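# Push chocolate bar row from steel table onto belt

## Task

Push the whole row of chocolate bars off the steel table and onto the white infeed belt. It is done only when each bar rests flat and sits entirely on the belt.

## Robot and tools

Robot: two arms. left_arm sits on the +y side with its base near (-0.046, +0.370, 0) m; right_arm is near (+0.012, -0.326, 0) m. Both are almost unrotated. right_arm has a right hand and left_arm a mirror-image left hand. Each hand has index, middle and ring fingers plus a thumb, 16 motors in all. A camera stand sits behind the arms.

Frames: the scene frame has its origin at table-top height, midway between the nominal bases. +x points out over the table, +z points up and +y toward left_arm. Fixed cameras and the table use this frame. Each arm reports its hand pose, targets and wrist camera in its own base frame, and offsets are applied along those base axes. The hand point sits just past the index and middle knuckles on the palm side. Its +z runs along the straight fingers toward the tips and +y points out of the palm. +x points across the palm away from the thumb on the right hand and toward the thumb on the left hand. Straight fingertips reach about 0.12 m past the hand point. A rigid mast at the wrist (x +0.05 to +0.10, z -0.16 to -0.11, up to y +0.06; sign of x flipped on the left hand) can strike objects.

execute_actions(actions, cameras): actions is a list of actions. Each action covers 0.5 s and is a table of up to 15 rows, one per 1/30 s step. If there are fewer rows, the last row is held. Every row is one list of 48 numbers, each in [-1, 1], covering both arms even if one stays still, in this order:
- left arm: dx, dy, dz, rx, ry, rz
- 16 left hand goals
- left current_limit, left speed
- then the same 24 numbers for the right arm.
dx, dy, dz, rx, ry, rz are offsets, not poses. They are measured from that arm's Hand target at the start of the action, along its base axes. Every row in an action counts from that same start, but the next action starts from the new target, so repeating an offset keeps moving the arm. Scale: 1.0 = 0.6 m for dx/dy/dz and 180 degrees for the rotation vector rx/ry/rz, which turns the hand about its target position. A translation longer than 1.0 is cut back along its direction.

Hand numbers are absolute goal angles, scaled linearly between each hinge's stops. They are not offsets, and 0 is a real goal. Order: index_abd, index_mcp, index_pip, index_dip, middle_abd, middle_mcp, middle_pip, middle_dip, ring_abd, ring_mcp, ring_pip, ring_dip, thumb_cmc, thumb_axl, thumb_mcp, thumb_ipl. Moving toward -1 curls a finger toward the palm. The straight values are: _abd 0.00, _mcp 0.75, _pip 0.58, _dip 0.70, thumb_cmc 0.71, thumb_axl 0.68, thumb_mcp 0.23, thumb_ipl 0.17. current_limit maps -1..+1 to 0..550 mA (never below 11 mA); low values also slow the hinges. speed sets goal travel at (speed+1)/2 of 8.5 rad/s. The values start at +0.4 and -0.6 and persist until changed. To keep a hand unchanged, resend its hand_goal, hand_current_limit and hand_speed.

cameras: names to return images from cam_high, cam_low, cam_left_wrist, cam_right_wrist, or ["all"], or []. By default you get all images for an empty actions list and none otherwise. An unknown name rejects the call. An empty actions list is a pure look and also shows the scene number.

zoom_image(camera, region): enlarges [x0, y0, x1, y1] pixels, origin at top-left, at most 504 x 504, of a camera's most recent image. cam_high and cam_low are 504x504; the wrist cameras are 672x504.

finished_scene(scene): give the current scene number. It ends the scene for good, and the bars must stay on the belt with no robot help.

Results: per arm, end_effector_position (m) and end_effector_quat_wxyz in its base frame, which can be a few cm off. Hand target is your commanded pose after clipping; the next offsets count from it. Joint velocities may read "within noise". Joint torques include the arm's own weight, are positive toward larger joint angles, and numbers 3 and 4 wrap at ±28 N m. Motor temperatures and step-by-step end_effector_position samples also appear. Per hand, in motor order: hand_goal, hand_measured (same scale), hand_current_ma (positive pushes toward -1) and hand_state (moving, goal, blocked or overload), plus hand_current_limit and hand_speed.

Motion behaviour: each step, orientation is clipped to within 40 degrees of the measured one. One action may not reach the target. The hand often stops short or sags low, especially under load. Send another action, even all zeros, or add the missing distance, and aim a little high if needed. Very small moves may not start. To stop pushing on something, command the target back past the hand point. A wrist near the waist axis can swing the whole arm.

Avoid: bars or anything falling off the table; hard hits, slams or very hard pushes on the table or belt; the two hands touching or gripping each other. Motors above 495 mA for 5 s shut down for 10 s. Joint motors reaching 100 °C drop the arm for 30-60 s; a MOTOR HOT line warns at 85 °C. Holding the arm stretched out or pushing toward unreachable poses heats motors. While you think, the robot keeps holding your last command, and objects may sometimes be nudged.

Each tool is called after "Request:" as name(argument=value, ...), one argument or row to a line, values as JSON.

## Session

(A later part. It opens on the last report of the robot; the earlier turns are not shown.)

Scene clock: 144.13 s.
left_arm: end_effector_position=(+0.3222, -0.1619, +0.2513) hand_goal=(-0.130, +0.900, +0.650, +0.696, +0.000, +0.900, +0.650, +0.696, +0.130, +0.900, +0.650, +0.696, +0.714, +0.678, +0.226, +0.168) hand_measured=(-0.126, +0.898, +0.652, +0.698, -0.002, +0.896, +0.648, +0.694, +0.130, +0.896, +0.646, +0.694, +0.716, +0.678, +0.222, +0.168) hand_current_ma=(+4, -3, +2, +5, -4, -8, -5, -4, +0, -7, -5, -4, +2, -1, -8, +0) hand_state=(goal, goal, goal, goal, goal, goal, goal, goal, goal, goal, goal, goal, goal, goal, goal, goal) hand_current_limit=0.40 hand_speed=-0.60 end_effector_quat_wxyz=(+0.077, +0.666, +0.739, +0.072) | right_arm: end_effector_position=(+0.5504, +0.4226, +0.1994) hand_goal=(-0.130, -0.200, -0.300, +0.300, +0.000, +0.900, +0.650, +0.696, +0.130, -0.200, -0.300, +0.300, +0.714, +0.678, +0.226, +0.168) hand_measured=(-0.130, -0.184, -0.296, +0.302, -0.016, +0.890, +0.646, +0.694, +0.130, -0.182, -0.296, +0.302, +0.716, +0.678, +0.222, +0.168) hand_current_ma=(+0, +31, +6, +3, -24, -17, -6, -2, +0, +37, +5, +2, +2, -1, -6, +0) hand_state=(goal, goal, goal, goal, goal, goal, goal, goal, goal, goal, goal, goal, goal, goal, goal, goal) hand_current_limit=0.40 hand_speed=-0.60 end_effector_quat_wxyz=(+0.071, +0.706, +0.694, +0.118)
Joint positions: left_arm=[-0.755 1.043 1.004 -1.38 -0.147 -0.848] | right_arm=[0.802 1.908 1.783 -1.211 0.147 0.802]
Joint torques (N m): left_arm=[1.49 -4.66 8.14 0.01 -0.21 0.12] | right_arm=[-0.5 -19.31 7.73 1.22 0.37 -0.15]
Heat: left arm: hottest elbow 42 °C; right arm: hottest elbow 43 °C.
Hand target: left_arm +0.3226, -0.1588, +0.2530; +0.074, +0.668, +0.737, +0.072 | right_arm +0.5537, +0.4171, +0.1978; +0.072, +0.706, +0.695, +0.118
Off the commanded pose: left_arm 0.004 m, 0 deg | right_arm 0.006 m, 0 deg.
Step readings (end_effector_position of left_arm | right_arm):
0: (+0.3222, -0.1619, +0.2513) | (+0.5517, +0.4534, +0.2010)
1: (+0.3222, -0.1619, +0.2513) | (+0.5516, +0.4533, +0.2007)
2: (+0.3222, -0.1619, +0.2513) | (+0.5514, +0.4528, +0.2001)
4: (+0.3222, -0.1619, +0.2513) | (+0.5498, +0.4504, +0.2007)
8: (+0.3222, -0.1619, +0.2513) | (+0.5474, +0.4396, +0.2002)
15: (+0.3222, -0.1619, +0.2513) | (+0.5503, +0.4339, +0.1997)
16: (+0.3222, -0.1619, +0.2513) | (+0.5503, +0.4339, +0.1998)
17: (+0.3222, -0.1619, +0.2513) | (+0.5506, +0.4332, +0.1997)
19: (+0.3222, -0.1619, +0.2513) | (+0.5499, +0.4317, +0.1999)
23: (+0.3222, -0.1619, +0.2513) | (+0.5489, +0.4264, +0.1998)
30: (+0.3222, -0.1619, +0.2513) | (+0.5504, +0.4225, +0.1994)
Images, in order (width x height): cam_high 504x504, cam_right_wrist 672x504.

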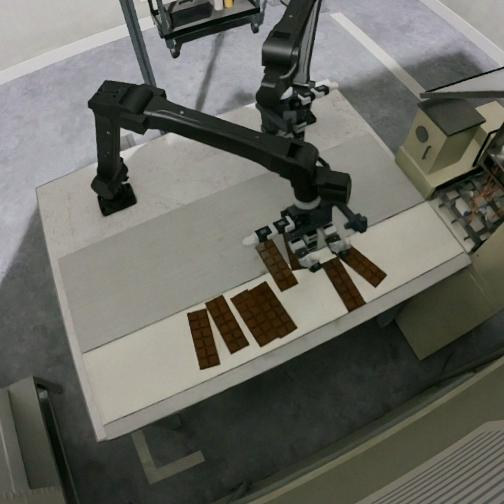

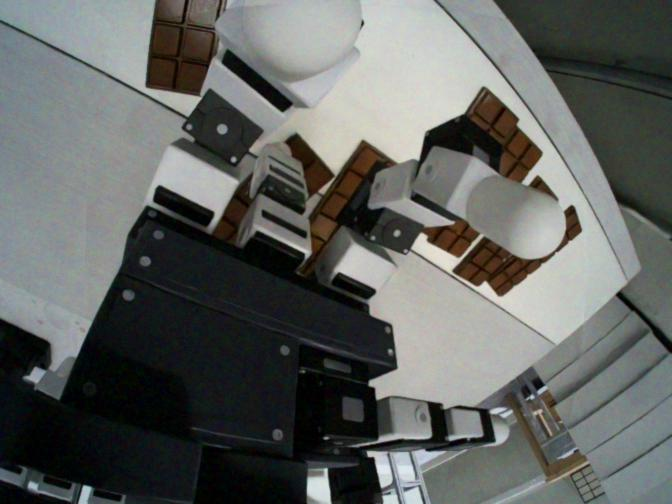

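Request:
execute_actions(
  actions=[
    [[0,0,0,0,0,0,-0.13,0.90,0.65,0.696,0,0.90,0.65,0.696,0.13,0.90,0.65,0.696,0.714,0.678,0.226,0.168,0.4,-0.6,0,0,0.09,0,0,0,-0.13,-0.2,-0.3,0.3,0,0.90,0.65,0.696,0.13,-0.2,-0.3,0.3,0.714,0.678,0.226,0.168,0.4,-0.6]],
    [[0,0,0,0,0,0,-0.13,0.90,0.65,0.696,0,0.90,0.65,0.696,0.13,0.90,0.65,0.696,0.714,0.678,0.226,0.168,0.4,-0.6,0,-0.14,0.06,0,0,0,-0.13,-0.2,-0.3,0.3,0,0.90,0.65,0.696,0.13,-0.2,-0.3,0.3,0.714,0.678,0.226,0.168,0.4,-0.6]],
    [[0,0,0,0,0,0,-0.13,0.90,0.65,0.696,0,0.90,0.65,0.696,0.13,0.90,0.65,0.696,0.714,0.678,0.226,0.168,0.4,-0.6,-0.1,-0.24,0,0,0,0,-0.13,0.90,0.65,0.696,0,0.90,0.65,0.696,0.13,0.90,0.65,0.696,0.714,0.678,0.226,0.168,0.4,-0.6]],
    [[0,0,0,0,0,0,-0.13,0.90,0.65,0.696,0,0.90,0.65,0.696,0.13,0.90,0.65,0.696,0.714,0.678,0.226,0.168,0.4,-0.6,-0.1,-0.24,0,0,0,0,-0.13,0.90,0.65,0.696,0,0.90,0.65,0.696,0.13,0.90,0.65,0.696,0.714,0.678,0.226,0.168,0.4,-0.6]],
  ],
  cameras=["cam_high"],
)

Request:
zoom_image(
  camera="cam_high",
  region=[180, 190, 390, 400],
)

Scene clock: 148.10 s.
left_arm: end_effector_position=(+0.3222, -0.1619, +0.2513) hand_goal=(-0.130, +0.900, +0.650, +0.696, +0.000, +0.900, +0.650, +0.696, +0.130, +0.900, +0.650, +0.696, +0.714, +0.678, +0.226, +0.168) hand_measured=(-0.126, +0.898, +0.652, +0.698, -0.002, +0.896, +0.648, +0.694, +0.130, +0.896, +0.646, +0.694, +0.716, +0.678, +0.222, +0.168) hand_current_ma=(+4, -3, +2, +5, -4, -8, -5, -4, +0, -7, -5, -4, +2, -1, -8, +0) hand_state=(goal, goal, goal, goal, goal, goal, goal, goal, goal, goal, goal, goal, goal, goal, goal, goal) hand_current_limit=0.40 hand_speed=-0.60 end_effector_quat_wxyz=(+0.077, +0.666, +0.739, +0.072) | right_arm: end_effector_position=(+0.4319, +0.0480, +0.2872) hand_goal=(-0.130, +0.900, +0.650, +0.696, +0.000, +0.900, +0.650, +0.696, +0.130, +0.900, +0.650, +0.696, +0.714, +0.678, +0.226, +0.168) hand_measured=(-0.130, +0.896, +0.648, +0.694, -0.002, +0.898, +0.648, +0.694, +0.130, +0.896, +0.648, +0.694, +0.714, +0.678, +0.222, +0.168) hand_current_ma=(+0, -4, -2, -2, -1, -2, -3, -3, +0, -4, -2, -2, +1, -1, -6, +0) hand_state=(goal, goal, goal, goal, goal, goal, goal, goal, goal, goal, goal, goal, goal, goal, goal, goal) hand_current_limit=0.40 hand_speed=-0.60 end_effector_quat_wxyz=(+0.072, +0.707, +0.693, +0.118)
Joint positions: left_arm=[-0.755 1.043 1.004 -1.38 -0.147 -0.848] | right_arm=[0.204 1.093 1.109 -1.309 -0.007 0.224]
Joint torques (N m): left_arm=[1.49 -4.6 8.14 -0.01 -0.2 0.13] | right_arm=[-0.67 -6.01 9.1 0.96 0.04 -0.14]
Heat: left arm: hottest elbow 42 °C; right arm: hottest elbow 43 °C.
Hand target: left_arm +0.3226, -0.1588, +0.2530; +0.074, +0.668, +0.737, +0.072 | right_arm +0.4336, +0.0452, +0.2880; +0.071, +0.706, +0.695, +0.118
Off the commanded pose: left_arm 0.004 m, 0 deg | right_arm 0.003 m, 0 deg.
Step readings (end_effector_position of left_arm | right_arm):
0: (+0.3222, -0.1619, +0.2513) | (+0.5504, +0.4226, +0.1994)
1: (+0.3222, -0.1619, +0.2513) | (+0.5504, +0.4226, +0.1997)
2: (+0.3222, -0.1619, +0.2513) | (+0.5499, +0.4222, +0.1996)
4: (+0.3222, -0.1619, +0.2513) | (+0.5474, +0.4197, +0.2008)
8: (+0.3222, -0.1619, +0.2513) | (+0.5415, +0.4136, +0.2026)
15: (+0.3222, -0.1619, +0.2513) | (+0.5420, +0.4138, +0.2111)
16: (+0.3222, -0.1619, +0.2513) | (+0.5421, +0.4136, +0.2118)
17: (+0.3222, -0.1619, +0.2513) | (+0.5425, +0.4125, +0.2140)
19: (+0.3222, -0.1619, +0.2513) | (+0.5423, +0.4030, +0.2174)
23: (+0.3222, -0.1619, +0.2513) | (+0.5476, +0.3616, +0.2413)
30: (+0.3222, -0.1619, +0.2513) | (+0.5591, +0.3228, +0.2912)
31: (+0.3222, -0.1619, +0.2513) | (+0.5580, +0.3228, +0.2922)
32: (+0.3222, -0.1619, +0.2513) | (+0.5547, +0.3189, +0.2889)
34: (+0.3222, -0.1619, +0.2513) | (+0.5347, +0.3000, +0.2727)
38: (+0.3222, -0.1619, +0.2513) | (+0.4998, +0.2312, +0.2493)
45: (+0.3222, -0.1619, +0.2513) | (+0.4912, +0.1798, +0.2808)
46: (+0.3222, -0.1619, +0.2513) | (+0.4902, +0.1807, +0.2848)
47: (+0.3222, -0.1619, +0.2513) | (+0.4880, +0.1764, +0.2849)
49: (+0.3222, -0.1619, +0.2513) | (+0.4732, +0.1580, +0.2768)
53: (+0.3222, -0.1619, +0.2513) | (+0.4418, +0.0801, +0.2638)
60: (+0.3222, -0.1619, +0.2513) | (+0.4307, +0.0435, +0.2874)
Images, in order (width x height): cam_high 504x504.

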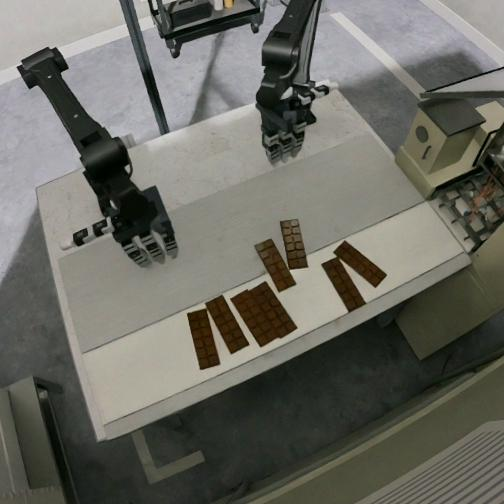

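Scaled by 2.400 from the camera's 504x504 image, which has a finer 720x720 frame.

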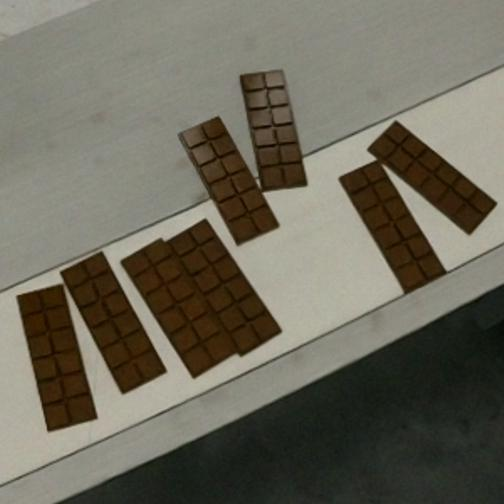

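Request:
execute_actions(
  actions=[
    [[0.127,-0.153,0,0,0,0,-0.13,0.90,0.65,0.696,0,0.90,0.65,0.696,0.13,0.90,0.65,0.696,0.714,0.678,0.226,0.168,0.4,-0.6,-0.05,-0.05,0,0,0,0,-0.13,0.90,0.65,0.696,0,0.90,0.65,0.696,0.13,0.90,0.65,0.696,0.714,0.678,0.226,0.168,0.4,-0.6]],
    [[0.127,-0.153,0,0,0,0,-0.13,0.90,0.65,0.696,0,0.90,0.65,0.696,0.13,0.90,0.65,0.696,0.714,0.678,0.226,0.168,0.4,-0.6,0,0,0,0,0,0,-0.13,0.90,0.65,0.696,0,0.90,0.65,0.696,0.13,0.90,0.65,0.696,0.714,0.678,0.226,0.168,0.4,-0.6]],
    [[0,0,-0.055,0,0,0,-0.13,0.90,0.65,0.696,0,0.90,0.65,0.696,0.13,0.90,0.65,0.696,0.714,0.678,0.226,0.168,0.4,-0.6,0,0,0,0,0,0,-0.13,0.90,0.65,0.696,0,0.90,0.65,0.696,0.13,0.90,0.65,0.696,0.714,0.678,0.226,0.168,0.4,-0.6]],
    [[0,0,-0.05,0,0,0,-0.13,0.90,0.65,0.696,0,0.90,0.65,0.696,0.13,0.90,0.65,0.696,0.714,0.678,0.226,0.168,0.4,-0.6,0,0,0,0,0,0,-0.13,0.90,0.65,0.696,0,0.90,0.65,0.696,0.13,0.90,0.65,0.696,0.714,0.678,0.226,0.168,0.4,-0.6]],
  ],
  cameras=["cam_high"],
)

Request:
zoom_image(
  camera="cam_high",
  region=[210, 160, 370, 320],
)

Scene clock: 153.67 s.
left_arm: end_effector_position=(+0.4729, -0.3390, +0.1917) hand_goal=(-0.130, +0.900, +0.650, +0.696, +0.000, +0.900, +0.650, +0.696, +0.130, +0.900, +0.650, +0.696, +0.714, +0.678, +0.226, +0.168) hand_measured=(-0.128, +0.898, +0.652, +0.698, -0.002, +0.898, +0.648, +0.694, +0.130, +0.898, +0.648, +0.694, +0.716, +0.678, +0.222, +0.168) hand_current_ma=(+3, -1, +2, +5, -2, -2, -4, -4, +0, -2, -5, -4, +3, -1, -8, +0) hand_state=(goal, goal, goal, goal, goal, goal, goal, goal, goal, goal, goal, goal, goal, goal, goal, goal) hand_current_limit=0.40 hand_speed=-0.60 end_effector_quat_wxyz=(+0.069, +0.672, +0.734, +0.073) | right_arm: end_effector_position=(+0.4055, +0.0179, +0.2847) hand_goal=(-0.130, +0.900, +0.650, +0.696, +0.000, +0.900, +0.650, +0.696, +0.130, +0.900, +0.650, +0.696, +0.714, +0.678, +0.226, +0.168) hand_measured=(-0.130, +0.898, +0.648, +0.694, -0.002, +0.898, +0.648, +0.694, +0.130, +0.896, +0.648, +0.694, +0.714, +0.678, +0.222, +0.168) hand_current_ma=(+0, -3, -2, -2, -1, -2, -3, -3, +0, -4, -2, -2, +1, -1, -6, +0) hand_state=(goal, goal, goal, goal, goal, goal, goal, goal, goal, goal, goal, goal, goal, goal, goal, goal) hand_current_limit=0.40 hand_speed=-0.60 end_effector_quat_wxyz=(+0.072, +0.706, +0.695, +0.119)
Joint positions: left_arm=[-0.804 1.685 1.473 -1.229 -0.154 -0.881] | right_arm=[0.115 1.008 1.047 -1.333 -0.033 0.136]
Joint torques (N m): left_arm=[0.62 -12.28 7.91 0.87 -0.26 -0.15] | right_arm=[-0.44 -5.36 9.24 0.65 -0.01 -0.15]
Heat: left arm: hottest elbow 42 °C; right arm: hottest elbow 43 °C.
Hand target: left_arm +0.4750, -0.3423, +0.1900; +0.074, +0.668, +0.737, +0.072 | right_arm +0.4036, +0.0151, +0.2881; +0.072, +0.706, +0.695, +0.118
Off the commanded pose: left_arm 0.004 m, 1 deg | right_arm 0.005 m, 0 deg.
Step readings (end_effector_position of left_arm | right_arm):
0: (+0.3222, -0.1619, +0.2513) | (+0.4319, +0.0481, +0.2872)
1: (+0.3222, -0.1620, +0.2510) | (+0.4319, +0.0479, +0.2870)
2: (+0.3236, -0.1635, +0.2502) | (+0.4312, +0.0476, +0.2859)
4: (+0.3330, -0.1747, +0.2490) | (+0.4262, +0.0413, +0.2816)
8: (+0.3680, -0.2205, +0.2378) | (+0.4106, +0.0220, +0.2764)
15: (+0.3849, -0.2405, +0.2218) | (+0.4053, +0.0170, +0.2845)
16: (+0.3861, -0.2416, +0.2241) | (+0.4053, +0.0172, +0.2845)
17: (+0.3895, -0.2451, +0.2280) | (+0.4053, +0.0174, +0.2846)
19: (+0.4062, -0.2625, +0.2399) | (+0.4054, +0.0176, +0.2846)
23: (+0.4478, -0.3107, +0.2521) | (+0.4055, +0.0179, +0.2846)
30: (+0.4657, -0.3318, +0.2253) | (+0.4055, +0.0179, +0.2846)
31: (+0.4657, -0.3318, +0.2235) | (+0.4055, +0.0179, +0.2846)
32: (+0.4658, -0.3319, +0.2227) | (+0.4055, +0.0179, +0.2846)
34: (+0.4670, -0.3330, +0.2229) | (+0.4055, +0.0179, +0.2846)
38: (+0.4711, -0.3372, +0.2246) | (+0.4055, +0.0179, +0.2847)
45: (+0.4726, -0.3388, +0.2252) | (+0.4055, +0.0179, +0.2847)
46: (+0.4727, -0.3389, +0.2252) | (+0.4055, +0.0179, +0.2847)
47: (+0.4732, -0.3393, +0.2237) | (+0.4055, +0.0179, +0.2847)
49: (+0.4740, -0.3401, +0.2185) | (+0.4055, +0.0179, +0.2847)
53: (+0.4718, -0.3379, +0.2009) | (+0.4055, +0.0179, +0.2847)
60: (+0.4727, -0.3388, +0.1916) | (+0.4055, +0.0179, +0.2847)
Images, in order (width x height): cam_high 504x504.

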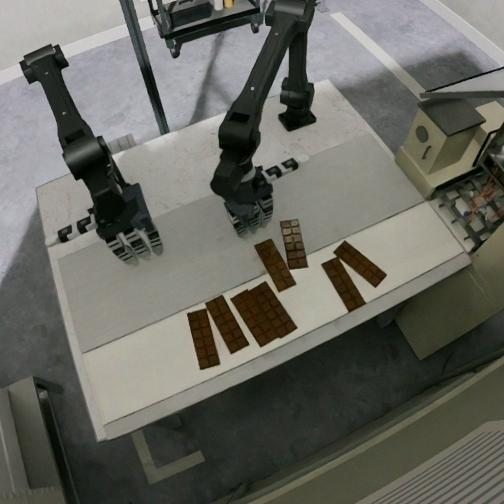

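Scaled by 3.150 from the camera's 504x504 image, which has a finer 720x720 frame.

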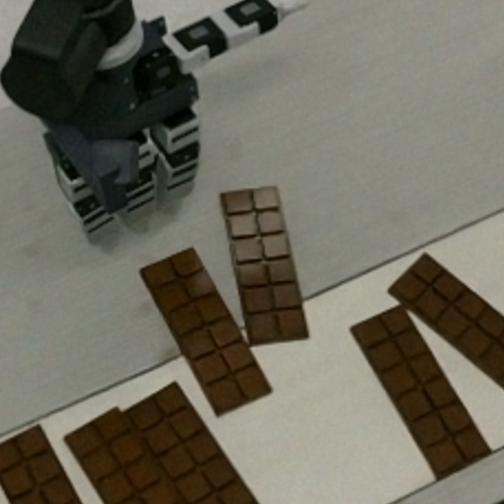

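Request:
execute_actions(
  actions=[
    [[0.02,-0.02,-0.012,0,0,0,-0.13,0.90,0.65,0.696,0,0.90,0.65,0.696,0.13,0.90,0.65,0.696,0.714,0.678,0.226,0.168,0.4,-0.6,0,0,0,0,0,0,-0.13,0.90,0.65,0.696,0,0.90,0.65,0.696,0.13,0.90,0.65,0.696,0.714,0.678,0.226,0.168,0.4,-0.6]],
    [[0.045,0,0.007,0,0,0,-0.13,0.90,0.65,0.696,0,0.90,0.65,0.696,0.13,0.90,0.65,0.696,0.714,0.678,0.226,0.168,0.4,-0.6,0,0,0,0,0,0,-0.13,0.90,0.65,0.696,0,0.90,0.65,0.696,0.13,0.90,0.65,0.696,0.714,0.678,0.226,0.168,0.4,-0.6]],
    [[0.045,0.002,0,0,0,0,-0.13,0.90,0.65,0.696,0,0.90,0.65,0.696,0.13,0.90,0.65,0.696,0.714,0.678,0.226,0.168,0.4,-0.6,0,0,0,0,0,0,-0.13,0.90,0.65,0.696,0,0.90,0.65,0.696,0.13,0.90,0.65,0.696,0.714,0.678,0.226,0.168,0.4,-0.6]],
  ],
  cameras=["cam_high"],
)

Request:
zoom_image(
  camera="cam_high",
  region=[210, 180, 370, 340],
)

Scene clock: 156.73 s.
left_arm: end_effector_position=(+0.5275, -0.3461, +0.1767) hand_goal=(-0.130, +0.900, +0.650, +0.696, +0.000, +0.900, +0.650, +0.696, +0.130, +0.900, +0.650, +0.696, +0.714, +0.678, +0.226, +0.168) hand_measured=(-0.128, +0.898, +0.652, +0.698, -0.002, +0.902, +0.654, +0.698, +0.132, +0.900, +0.648, +0.694, +0.716, +0.678, +0.222, +0.168) hand_current_ma=(+3, -1, +2, +5, -1, +4, +7, +4, +2, -1, -2, -3, +3, -1, -8, +0) hand_state=(goal, goal, goal, goal, goal, goal, goal, goal, goal, goal, goal, goal, goal, goal, goal, goal) hand_current_limit=0.40 hand_speed=-0.60 end_effector_quat_wxyz=(+0.064, +0.666, +0.740, +0.072) | right_arm: end_effector_position=(+0.4055, +0.0179, +0.2847) hand_goal=(-0.130, +0.900, +0.650, +0.696, +0.000, +0.900, +0.650, +0.696, +0.130, +0.900, +0.650, +0.696, +0.714, +0.678, +0.226, +0.168) hand_measured=(-0.130, +0.898, +0.648, +0.694, -0.002, +0.898, +0.648, +0.694, +0.130, +0.896, +0.648, +0.694, +0.714, +0.678, +0.222, +0.168) hand_current_ma=(+0, -3, -2, -2, -1, -2, -3, -3, +0, -4, -2, -2, +1, -1, -6, +0) hand_state=(goal, goal, goal, goal, goal, goal, goal, goal, goal, goal, goal, goal, goal, goal, goal, goal) hand_current_limit=0.40 hand_speed=-0.60 end_effector_quat_wxyz=(+0.072, +0.706, +0.695, +0.119)
Joint positions: left_arm=[-0.743 1.814 1.61 -1.238 -0.144 -0.839] | right_arm=[0.115 1.008 1.047 -1.333 -0.033 0.136]
Joint torques (N m): left_arm=[1.49 -13.04 11.29 -0.03 -0.27 0.13] | right_arm=[-0.44 -5.3 9.26 0.65 0 -0.13]
Heat: left arm: hottest elbow 42 °C; right arm: hottest elbow 43 °C.
Hand target: left_arm +0.5410, -0.3531, +0.1869; +0.074, +0.667, +0.737, +0.072 | right_arm +0.4036, +0.0151, +0.2881; +0.072, +0.706, +0.695, +0.118
Off the commanded pose: left_arm 0.018 m, 1 deg | right_arm 0.005 m, 0 deg.
Step readings (end_effector_position of left_arm | right_arm):
0: (+0.4729, -0.3390, +0.1917) | (+0.4055, +0.0179, +0.2847)
1: (+0.4730, -0.3391, +0.1918) | (+0.4055, +0.0179, +0.2847)
2: (+0.4731, -0.3392, +0.1914) | (+0.4055, +0.0179, +0.2847)
4: (+0.4736, -0.3397, +0.1894) | (+0.4055, +0.0179, +0.2847)
8: (+0.4748, -0.3410, +0.1780) | (+0.4055, +0.0179, +0.2847)
15: (+0.4756, -0.3419, +0.1670) | (+0.4055, +0.0179, +0.2847)
16: (+0.4757, -0.3420, +0.1672) | (+0.4055, +0.0179, +0.2847)
17: (+0.4763, -0.3426, +0.1679) | (+0.4055, +0.0179, +0.2847)
19: (+0.4804, -0.3452, +0.1706) | (+0.4055, +0.0179, +0.2847)
23: (+0.4933, -0.3491, +0.1767) | (+0.4055, +0.0179, +0.2847)
30: (+0.5013, -0.3452, +0.1766) | (+0.4055, +0.0179, +0.2847)
31: (+0.5017, -0.3450, +0.1761) | (+0.4055, +0.0179, +0.2847)
32: (+0.5029, -0.3452, +0.1759) | (+0.4055, +0.0179, +0.2847)
34: (+0.5078, -0.3468, +0.1761) | (+0.4055, +0.0179, +0.2847)
38: (+0.5206, -0.3497, +0.1771) | (+0.4055, +0.0179, +0.2847)
45: (+0.5271, -0.3466, +0.1768) | (+0.4055, +0.0179, +0.2847)
Images, in order (width x height): cam_high 504x504.

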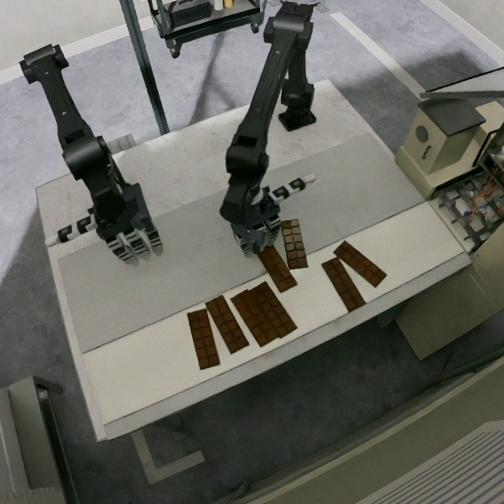

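Scaled by 3.150 from the camera's 504x504 image, which has a finer 720x720 frame.

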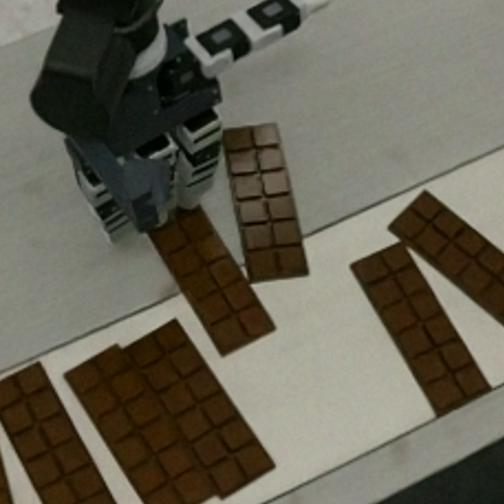

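Request:
execute_actions(
  actions=[
    [[-0.045,0,-0.008,0,0,0,-0.13,0.90,0.65,0.696,0,0.90,0.65,0.696,0.13,0.90,0.65,0.696,0.714,0.678,0.226,0.168,0.4,-0.6,0,0,0,0,0,0,-0.13,0.90,0.65,0.696,0,0.90,0.65,0.696,0.13,0.90,0.65,0.696,0.714,0.678,0.226,0.168,0.4,-0.6]],
    [[0.01,0,-0.008,0,0,0,-0.13,0.90,0.65,0.696,0,0.90,0.65,0.696,0.13,0.90,0.65,0.696,0.714,0.678,0.226,0.168,0.4,-0.6,0,0,0,0,0,0,-0.13,0.90,0.65,0.696,0,0.90,0.65,0.696,0.13,0.90,0.65,0.696,0.714,0.678,0.226,0.168,0.4,-0.6]],
    [[0.05,0.002,0.007,0,0,0,-0.13,0.90,0.65,0.696,0,0.90,0.65,0.696,0.13,0.90,0.65,0.696,0.714,0.678,0.226,0.168,0.4,-0.6,0,0,0,0,0,0,-0.13,0.90,0.65,0.696,0,0.90,0.65,0.696,0.13,0.90,0.65,0.696,0.714,0.678,0.226,0.168,0.4,-0.6]],
    [[0.045,0.002,0,0,0,0,-0.13,0.90,0.65,0.696,0,0.90,0.65,0.696,0.13,0.90,0.65,0.696,0.714,0.678,0.226,0.168,0.4,-0.6,0,0,0,0,0,0,-0.13,0.90,0.65,0.696,0,0.90,0.65,0.696,0.13,0.90,0.65,0.696,0.714,0.678,0.226,0.168,0.4,-0.6]],
  ],
  cameras=["cam_high"],
)

Request:
zoom_image(
  camera="cam_high",
  region=[210, 180, 370, 340],
)

Scene clock: 160.40 s.
left_arm: end_effector_position=(+0.5628, -0.3469, +0.1768) hand_goal=(-0.130, +0.900, +0.650, +0.696, +0.000, +0.900, +0.650, +0.696, +0.130, +0.900, +0.650, +0.696, +0.714, +0.678, +0.226, +0.168) hand_measured=(-0.128, +0.898, +0.652, +0.698, +0.004, +0.912, +0.662, +0.702, +0.132, +0.900, +0.648, +0.694, +0.716, +0.678, +0.222, +0.168) hand_current_ma=(+3, -1, +2, +5, +7, +27, +24, +13, +2, -1, -2, -3, +3, -1, -8, +0) hand_state=(goal, goal, goal, goal, goal, goal, goal, goal, goal, goal, goal, goal, goal, goal, goal, goal) hand_current_limit=0.40 hand_speed=-0.60 end_effector_quat_wxyz=(+0.068, +0.667, +0.738, +0.071) | right_arm: end_effector_position=(+0.4055, +0.0179, +0.2847) hand_goal=(-0.130, +0.900, +0.650, +0.696, +0.000, +0.900, +0.650, +0.696, +0.130, +0.900, +0.650, +0.696, +0.714, +0.678, +0.226, +0.168) hand_measured=(-0.130, +0.898, +0.648, +0.694, -0.002, +0.898, +0.648, +0.694, +0.130, +0.896, +0.648, +0.694, +0.714, +0.678, +0.222, +0.168) hand_current_ma=(+0, -3, -2, -2, -1, -2, -3, -3, +0, -4, -2, -2, +1, -1, -6, +0) hand_state=(goal, goal, goal, goal, goal, goal, goal, goal, goal, goal, goal, goal, goal, goal, goal, goal) hand_current_limit=0.40 hand_speed=-0.60 end_effector_quat_wxyz=(+0.072, +0.706, +0.695, +0.119)
Joint positions: left_arm=[-0.703 1.879 1.702 -1.252 -0.137 -0.795] | right_arm=[0.115 1.008 1.047 -1.333 -0.033 0.136]
Joint torques (N m): left_arm=[1.32 -13.51 11.11 0.08 -0.29 0.1] | right_arm=[-0.38 -5.3 9.33 0.59 0 -0.13]
Heat: left arm: hottest elbow 42 °C; right arm: hottest elbow 43 °C.
Hand target: left_arm +0.5771, -0.3507, +0.1815; +0.074, +0.668, +0.737, +0.072 | right_arm +0.4036, +0.0151, +0.2881; +0.072, +0.706, +0.695, +0.118
Off the commanded pose: left_arm 0.016 m, 1 deg | right_arm 0.005 m, 0 deg.
Step readings (end_effector_position of left_arm | right_arm):
0: (+0.5276, -0.3463, +0.1769) | (+0.4055, +0.0179, +0.2847)
1: (+0.5276, -0.3463, +0.1769) | (+0.4055, +0.0179, +0.2847)
2: (+0.5276, -0.3463, +0.1769) | (+0.4055, +0.0179, +0.2847)
4: (+0.5270, -0.3466, +0.1764) | (+0.4055, +0.0179, +0.2847)
8: (+0.5237, -0.3472, +0.1766) | (+0.4055, +0.0179, +0.2847)
15: (+0.5196, -0.3485, +0.1769) | (+0.4055, +0.0179, +0.2847)
16: (+0.5197, -0.3485, +0.1770) | (+0.4055, +0.0179, +0.2847)
17: (+0.5197, -0.3486, +0.1770) | (+0.4055, +0.0179, +0.2847)
19: (+0.5198, -0.3487, +0.1770) | (+0.4055, +0.0179, +0.2847)
23: (+0.5201, -0.3490, +0.1771) | (+0.4055, +0.0179, +0.2847)
30: (+0.5202, -0.3490, +0.1772) | (+0.4055, +0.0179, +0.2847)
31: (+0.5202, -0.3490, +0.1772) | (+0.4055, +0.0179, +0.2847)
32: (+0.5203, -0.3488, +0.1772) | (+0.4055, +0.0179, +0.2847)
34: (+0.5221, -0.3473, +0.1773) | (+0.4055, +0.0179, +0.2847)
38: (+0.5296, -0.3480, +0.1770) | (+0.4055, +0.0179, +0.2847)
45: (+0.5352, -0.3475, +0.1768) | (+0.4055, +0.0179, +0.2847)
46: (+0.5353, -0.3476, +0.1766) | (+0.4055, +0.0179, +0.2847)
47: (+0.5362, -0.3481, +0.1769) | (+0.4055, +0.0179, +0.2847)
49: (+0.5418, -0.3500, +0.1770) | (+0.4055, +0.0179, +0.2847)
53: (+0.5556, -0.3501, +0.1769) | (+0.4055, +0.0179, +0.2847)
60: (+0.5628, -0.3469, +0.1769) | (+0.4055, +0.0179, +0.2847)
Images, in order (width x height): cam_high 504x504.

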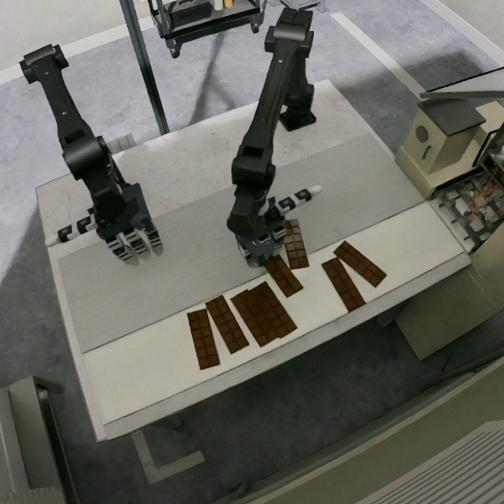

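Scaled by 3.150 from the camera's 504x504 image, which has a finer 720x720 frame.

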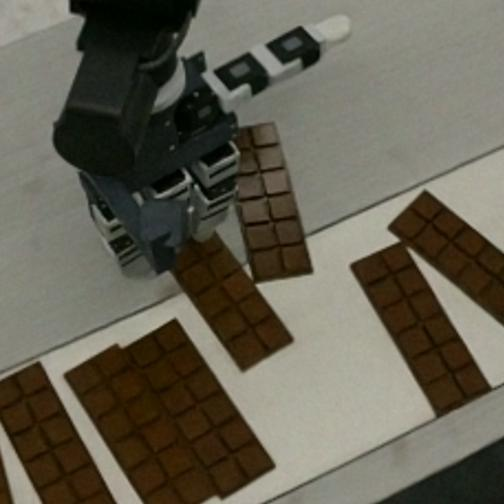

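Request:
execute_actions(
  actions=[
    [[-0.05,-0.005,0,0,0,0,-0.13,0.90,0.65,0.696,0,0.90,0.65,0.696,0.13,0.90,0.65,0.696,0.714,0.678,0.226,0.168,0.4,-0.6,0,0,0,0,0,0,-0.13,0.90,0.65,0.696,0,0.90,0.65,0.696,0.13,0.90,0.65,0.696,0.714,0.678,0.226,0.168,0.4,-0.6]],
    [[-0.005,-0.02,-0.003,0,0,0,-0.13,0.90,0.65,0.696,0,0.90,0.65,0.696,0.13,0.90,0.65,0.696,0.714,0.678,0.226,0.168,0.4,-0.6,0,0,0,0,0,0,-0.13,0.90,0.65,0.696,0,0.90,0.65,0.696,0.13,0.90,0.65,0.696,0.714,0.678,0.226,0.168,0.4,-0.6]],
    [[0.045,0,0.004,0,0,0,-0.13,0.90,0.65,0.696,0,0.90,0.65,0.696,0.13,0.90,0.65,0.696,0.714,0.678,0.226,0.168,0.4,-0.6,0,0,0,0,0,0,-0.13,0.90,0.65,0.696,0,0.90,0.65,0.696,0.13,0.90,0.65,0.696,0.714,0.678,0.226,0.168,0.4,-0.6]],
  ],
  cameras=["cam_high"],
)

Request:
zoom_image(
  camera="cam_high",
  region=[210, 180, 370, 340],
)

Scene clock: 163.53 s.
left_arm: end_effector_position=(+0.5568, -0.3619, +0.1770) hand_goal=(-0.130, +0.900, +0.650, +0.696, +0.000, +0.900, +0.650, +0.696, +0.130, +0.900, +0.650, +0.696, +0.714, +0.678, +0.226, +0.168) hand_measured=(-0.128, +0.898, +0.652, +0.698, +0.008, +0.906, +0.654, +0.696, +0.132, +0.900, +0.648, +0.694, +0.716, +0.678, +0.222, +0.168) hand_current_ma=(+3, -1, +2, +5, +15, +10, +6, +1, +2, -1, -2, -3, +3, -1, -8, +0) hand_state=(goal, goal, goal, goal, goal, goal, goal, goal, goal, goal, goal, goal, goal, goal, goal, goal) hand_current_limit=0.40 hand_speed=-0.60 end_effector_quat_wxyz=(+0.068, +0.668, +0.737, +0.072) | right_arm: end_effector_position=(+0.4055, +0.0179, +0.2847) hand_goal=(-0.130, +0.900, +0.650, +0.696, +0.000, +0.900, +0.650, +0.696, +0.130, +0.900, +0.650, +0.696, +0.714, +0.678, +0.226, +0.168) hand_measured=(-0.130, +0.898, +0.648, +0.694, -0.002, +0.898, +0.648, +0.694, +0.130, +0.896, +0.648, +0.694, +0.714, +0.678, +0.222, +0.168) hand_current_ma=(+0, -3, -2, -2, -1, -2, -3, -3, +0, -4, -2, -2, +1, -1, -6, +0) hand_state=(goal, goal, goal, goal, goal, goal, goal, goal, goal, goal, goal, goal, goal, goal, goal, goal) hand_current_limit=0.40 hand_speed=-0.60 end_effector_quat_wxyz=(+0.072, +0.706, +0.695, +0.119)
Joint positions: left_arm=[-0.729 1.894 1.725 -1.265 -0.143 -0.818] | right_arm=[0.115 1.008 1.047 -1.333 -0.033 0.136]
Joint torques (N m): left_arm=[1.61 -13.8 11.11 0.06 -0.21 0.1] | right_arm=[-0.5 -5.13 9.25 0.68 0.01 -0.15]
Heat: left arm: hottest elbow 43 °C; right arm: hottest elbow 43 °C.
Hand target: left_arm +0.5710, -0.3659, +0.1821; +0.074, +0.668, +0.737, +0.072 | right_arm +0.4036, +0.0151, +0.2881; +0.072, +0.706, +0.695, +0.118
Off the commanded pose: left_arm 0.016 m, 1 deg | right_arm 0.005 m, 0 deg.
Step readings (end_effector_position of left_arm | right_arm):
0: (+0.5628, -0.3469, +0.1768) | (+0.4055, +0.0179, +0.2847)
1: (+0.5628, -0.3469, +0.1768) | (+0.4055, +0.0179, +0.2847)
2: (+0.5628, -0.3469, +0.1769) | (+0.4055, +0.0179, +0.2847)
4: (+0.5621, -0.3474, +0.1764) | (+0.4055, +0.0179, +0.2847)
8: (+0.5566, -0.3487, +0.1768) | (+0.4055, +0.0179, +0.2847)
15: (+0.5523, -0.3495, +0.1771) | (+0.4055, +0.0179, +0.2847)
16: (+0.5523, -0.3495, +0.1771) | (+0.4055, +0.0179, +0.2847)
17: (+0.5522, -0.3496, +0.1771) | (+0.4055, +0.0179, +0.2847)
19: (+0.5516, -0.3500, +0.1773) | (+0.4055, +0.0179, +0.2847)
23: (+0.5492, -0.3530, +0.1775) | (+0.4055, +0.0179, +0.2847)
30: (+0.5460, -0.3572, +0.1774) | (+0.4055, +0.0179, +0.2847)
31: (+0.5460, -0.3572, +0.1774) | (+0.4055, +0.0179, +0.2847)
32: (+0.5460, -0.3572, +0.1774) | (+0.4055, +0.0179, +0.2847)
34: (+0.5468, -0.3583, +0.1776) | (+0.4055, +0.0179, +0.2847)
38: (+0.5536, -0.3608, +0.1773) | (+0.4055, +0.0179, +0.2847)
45: (+0.5566, -0.3617, +0.1772) | (+0.4055, +0.0179, +0.2847)
Images, in order (width x height): cam_high 504x504.

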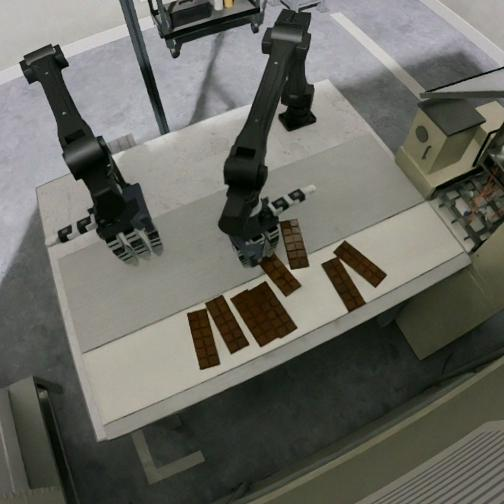

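Scaled by 3.150 from the camera's 504x504 image, which has a finer 720x720 frame.

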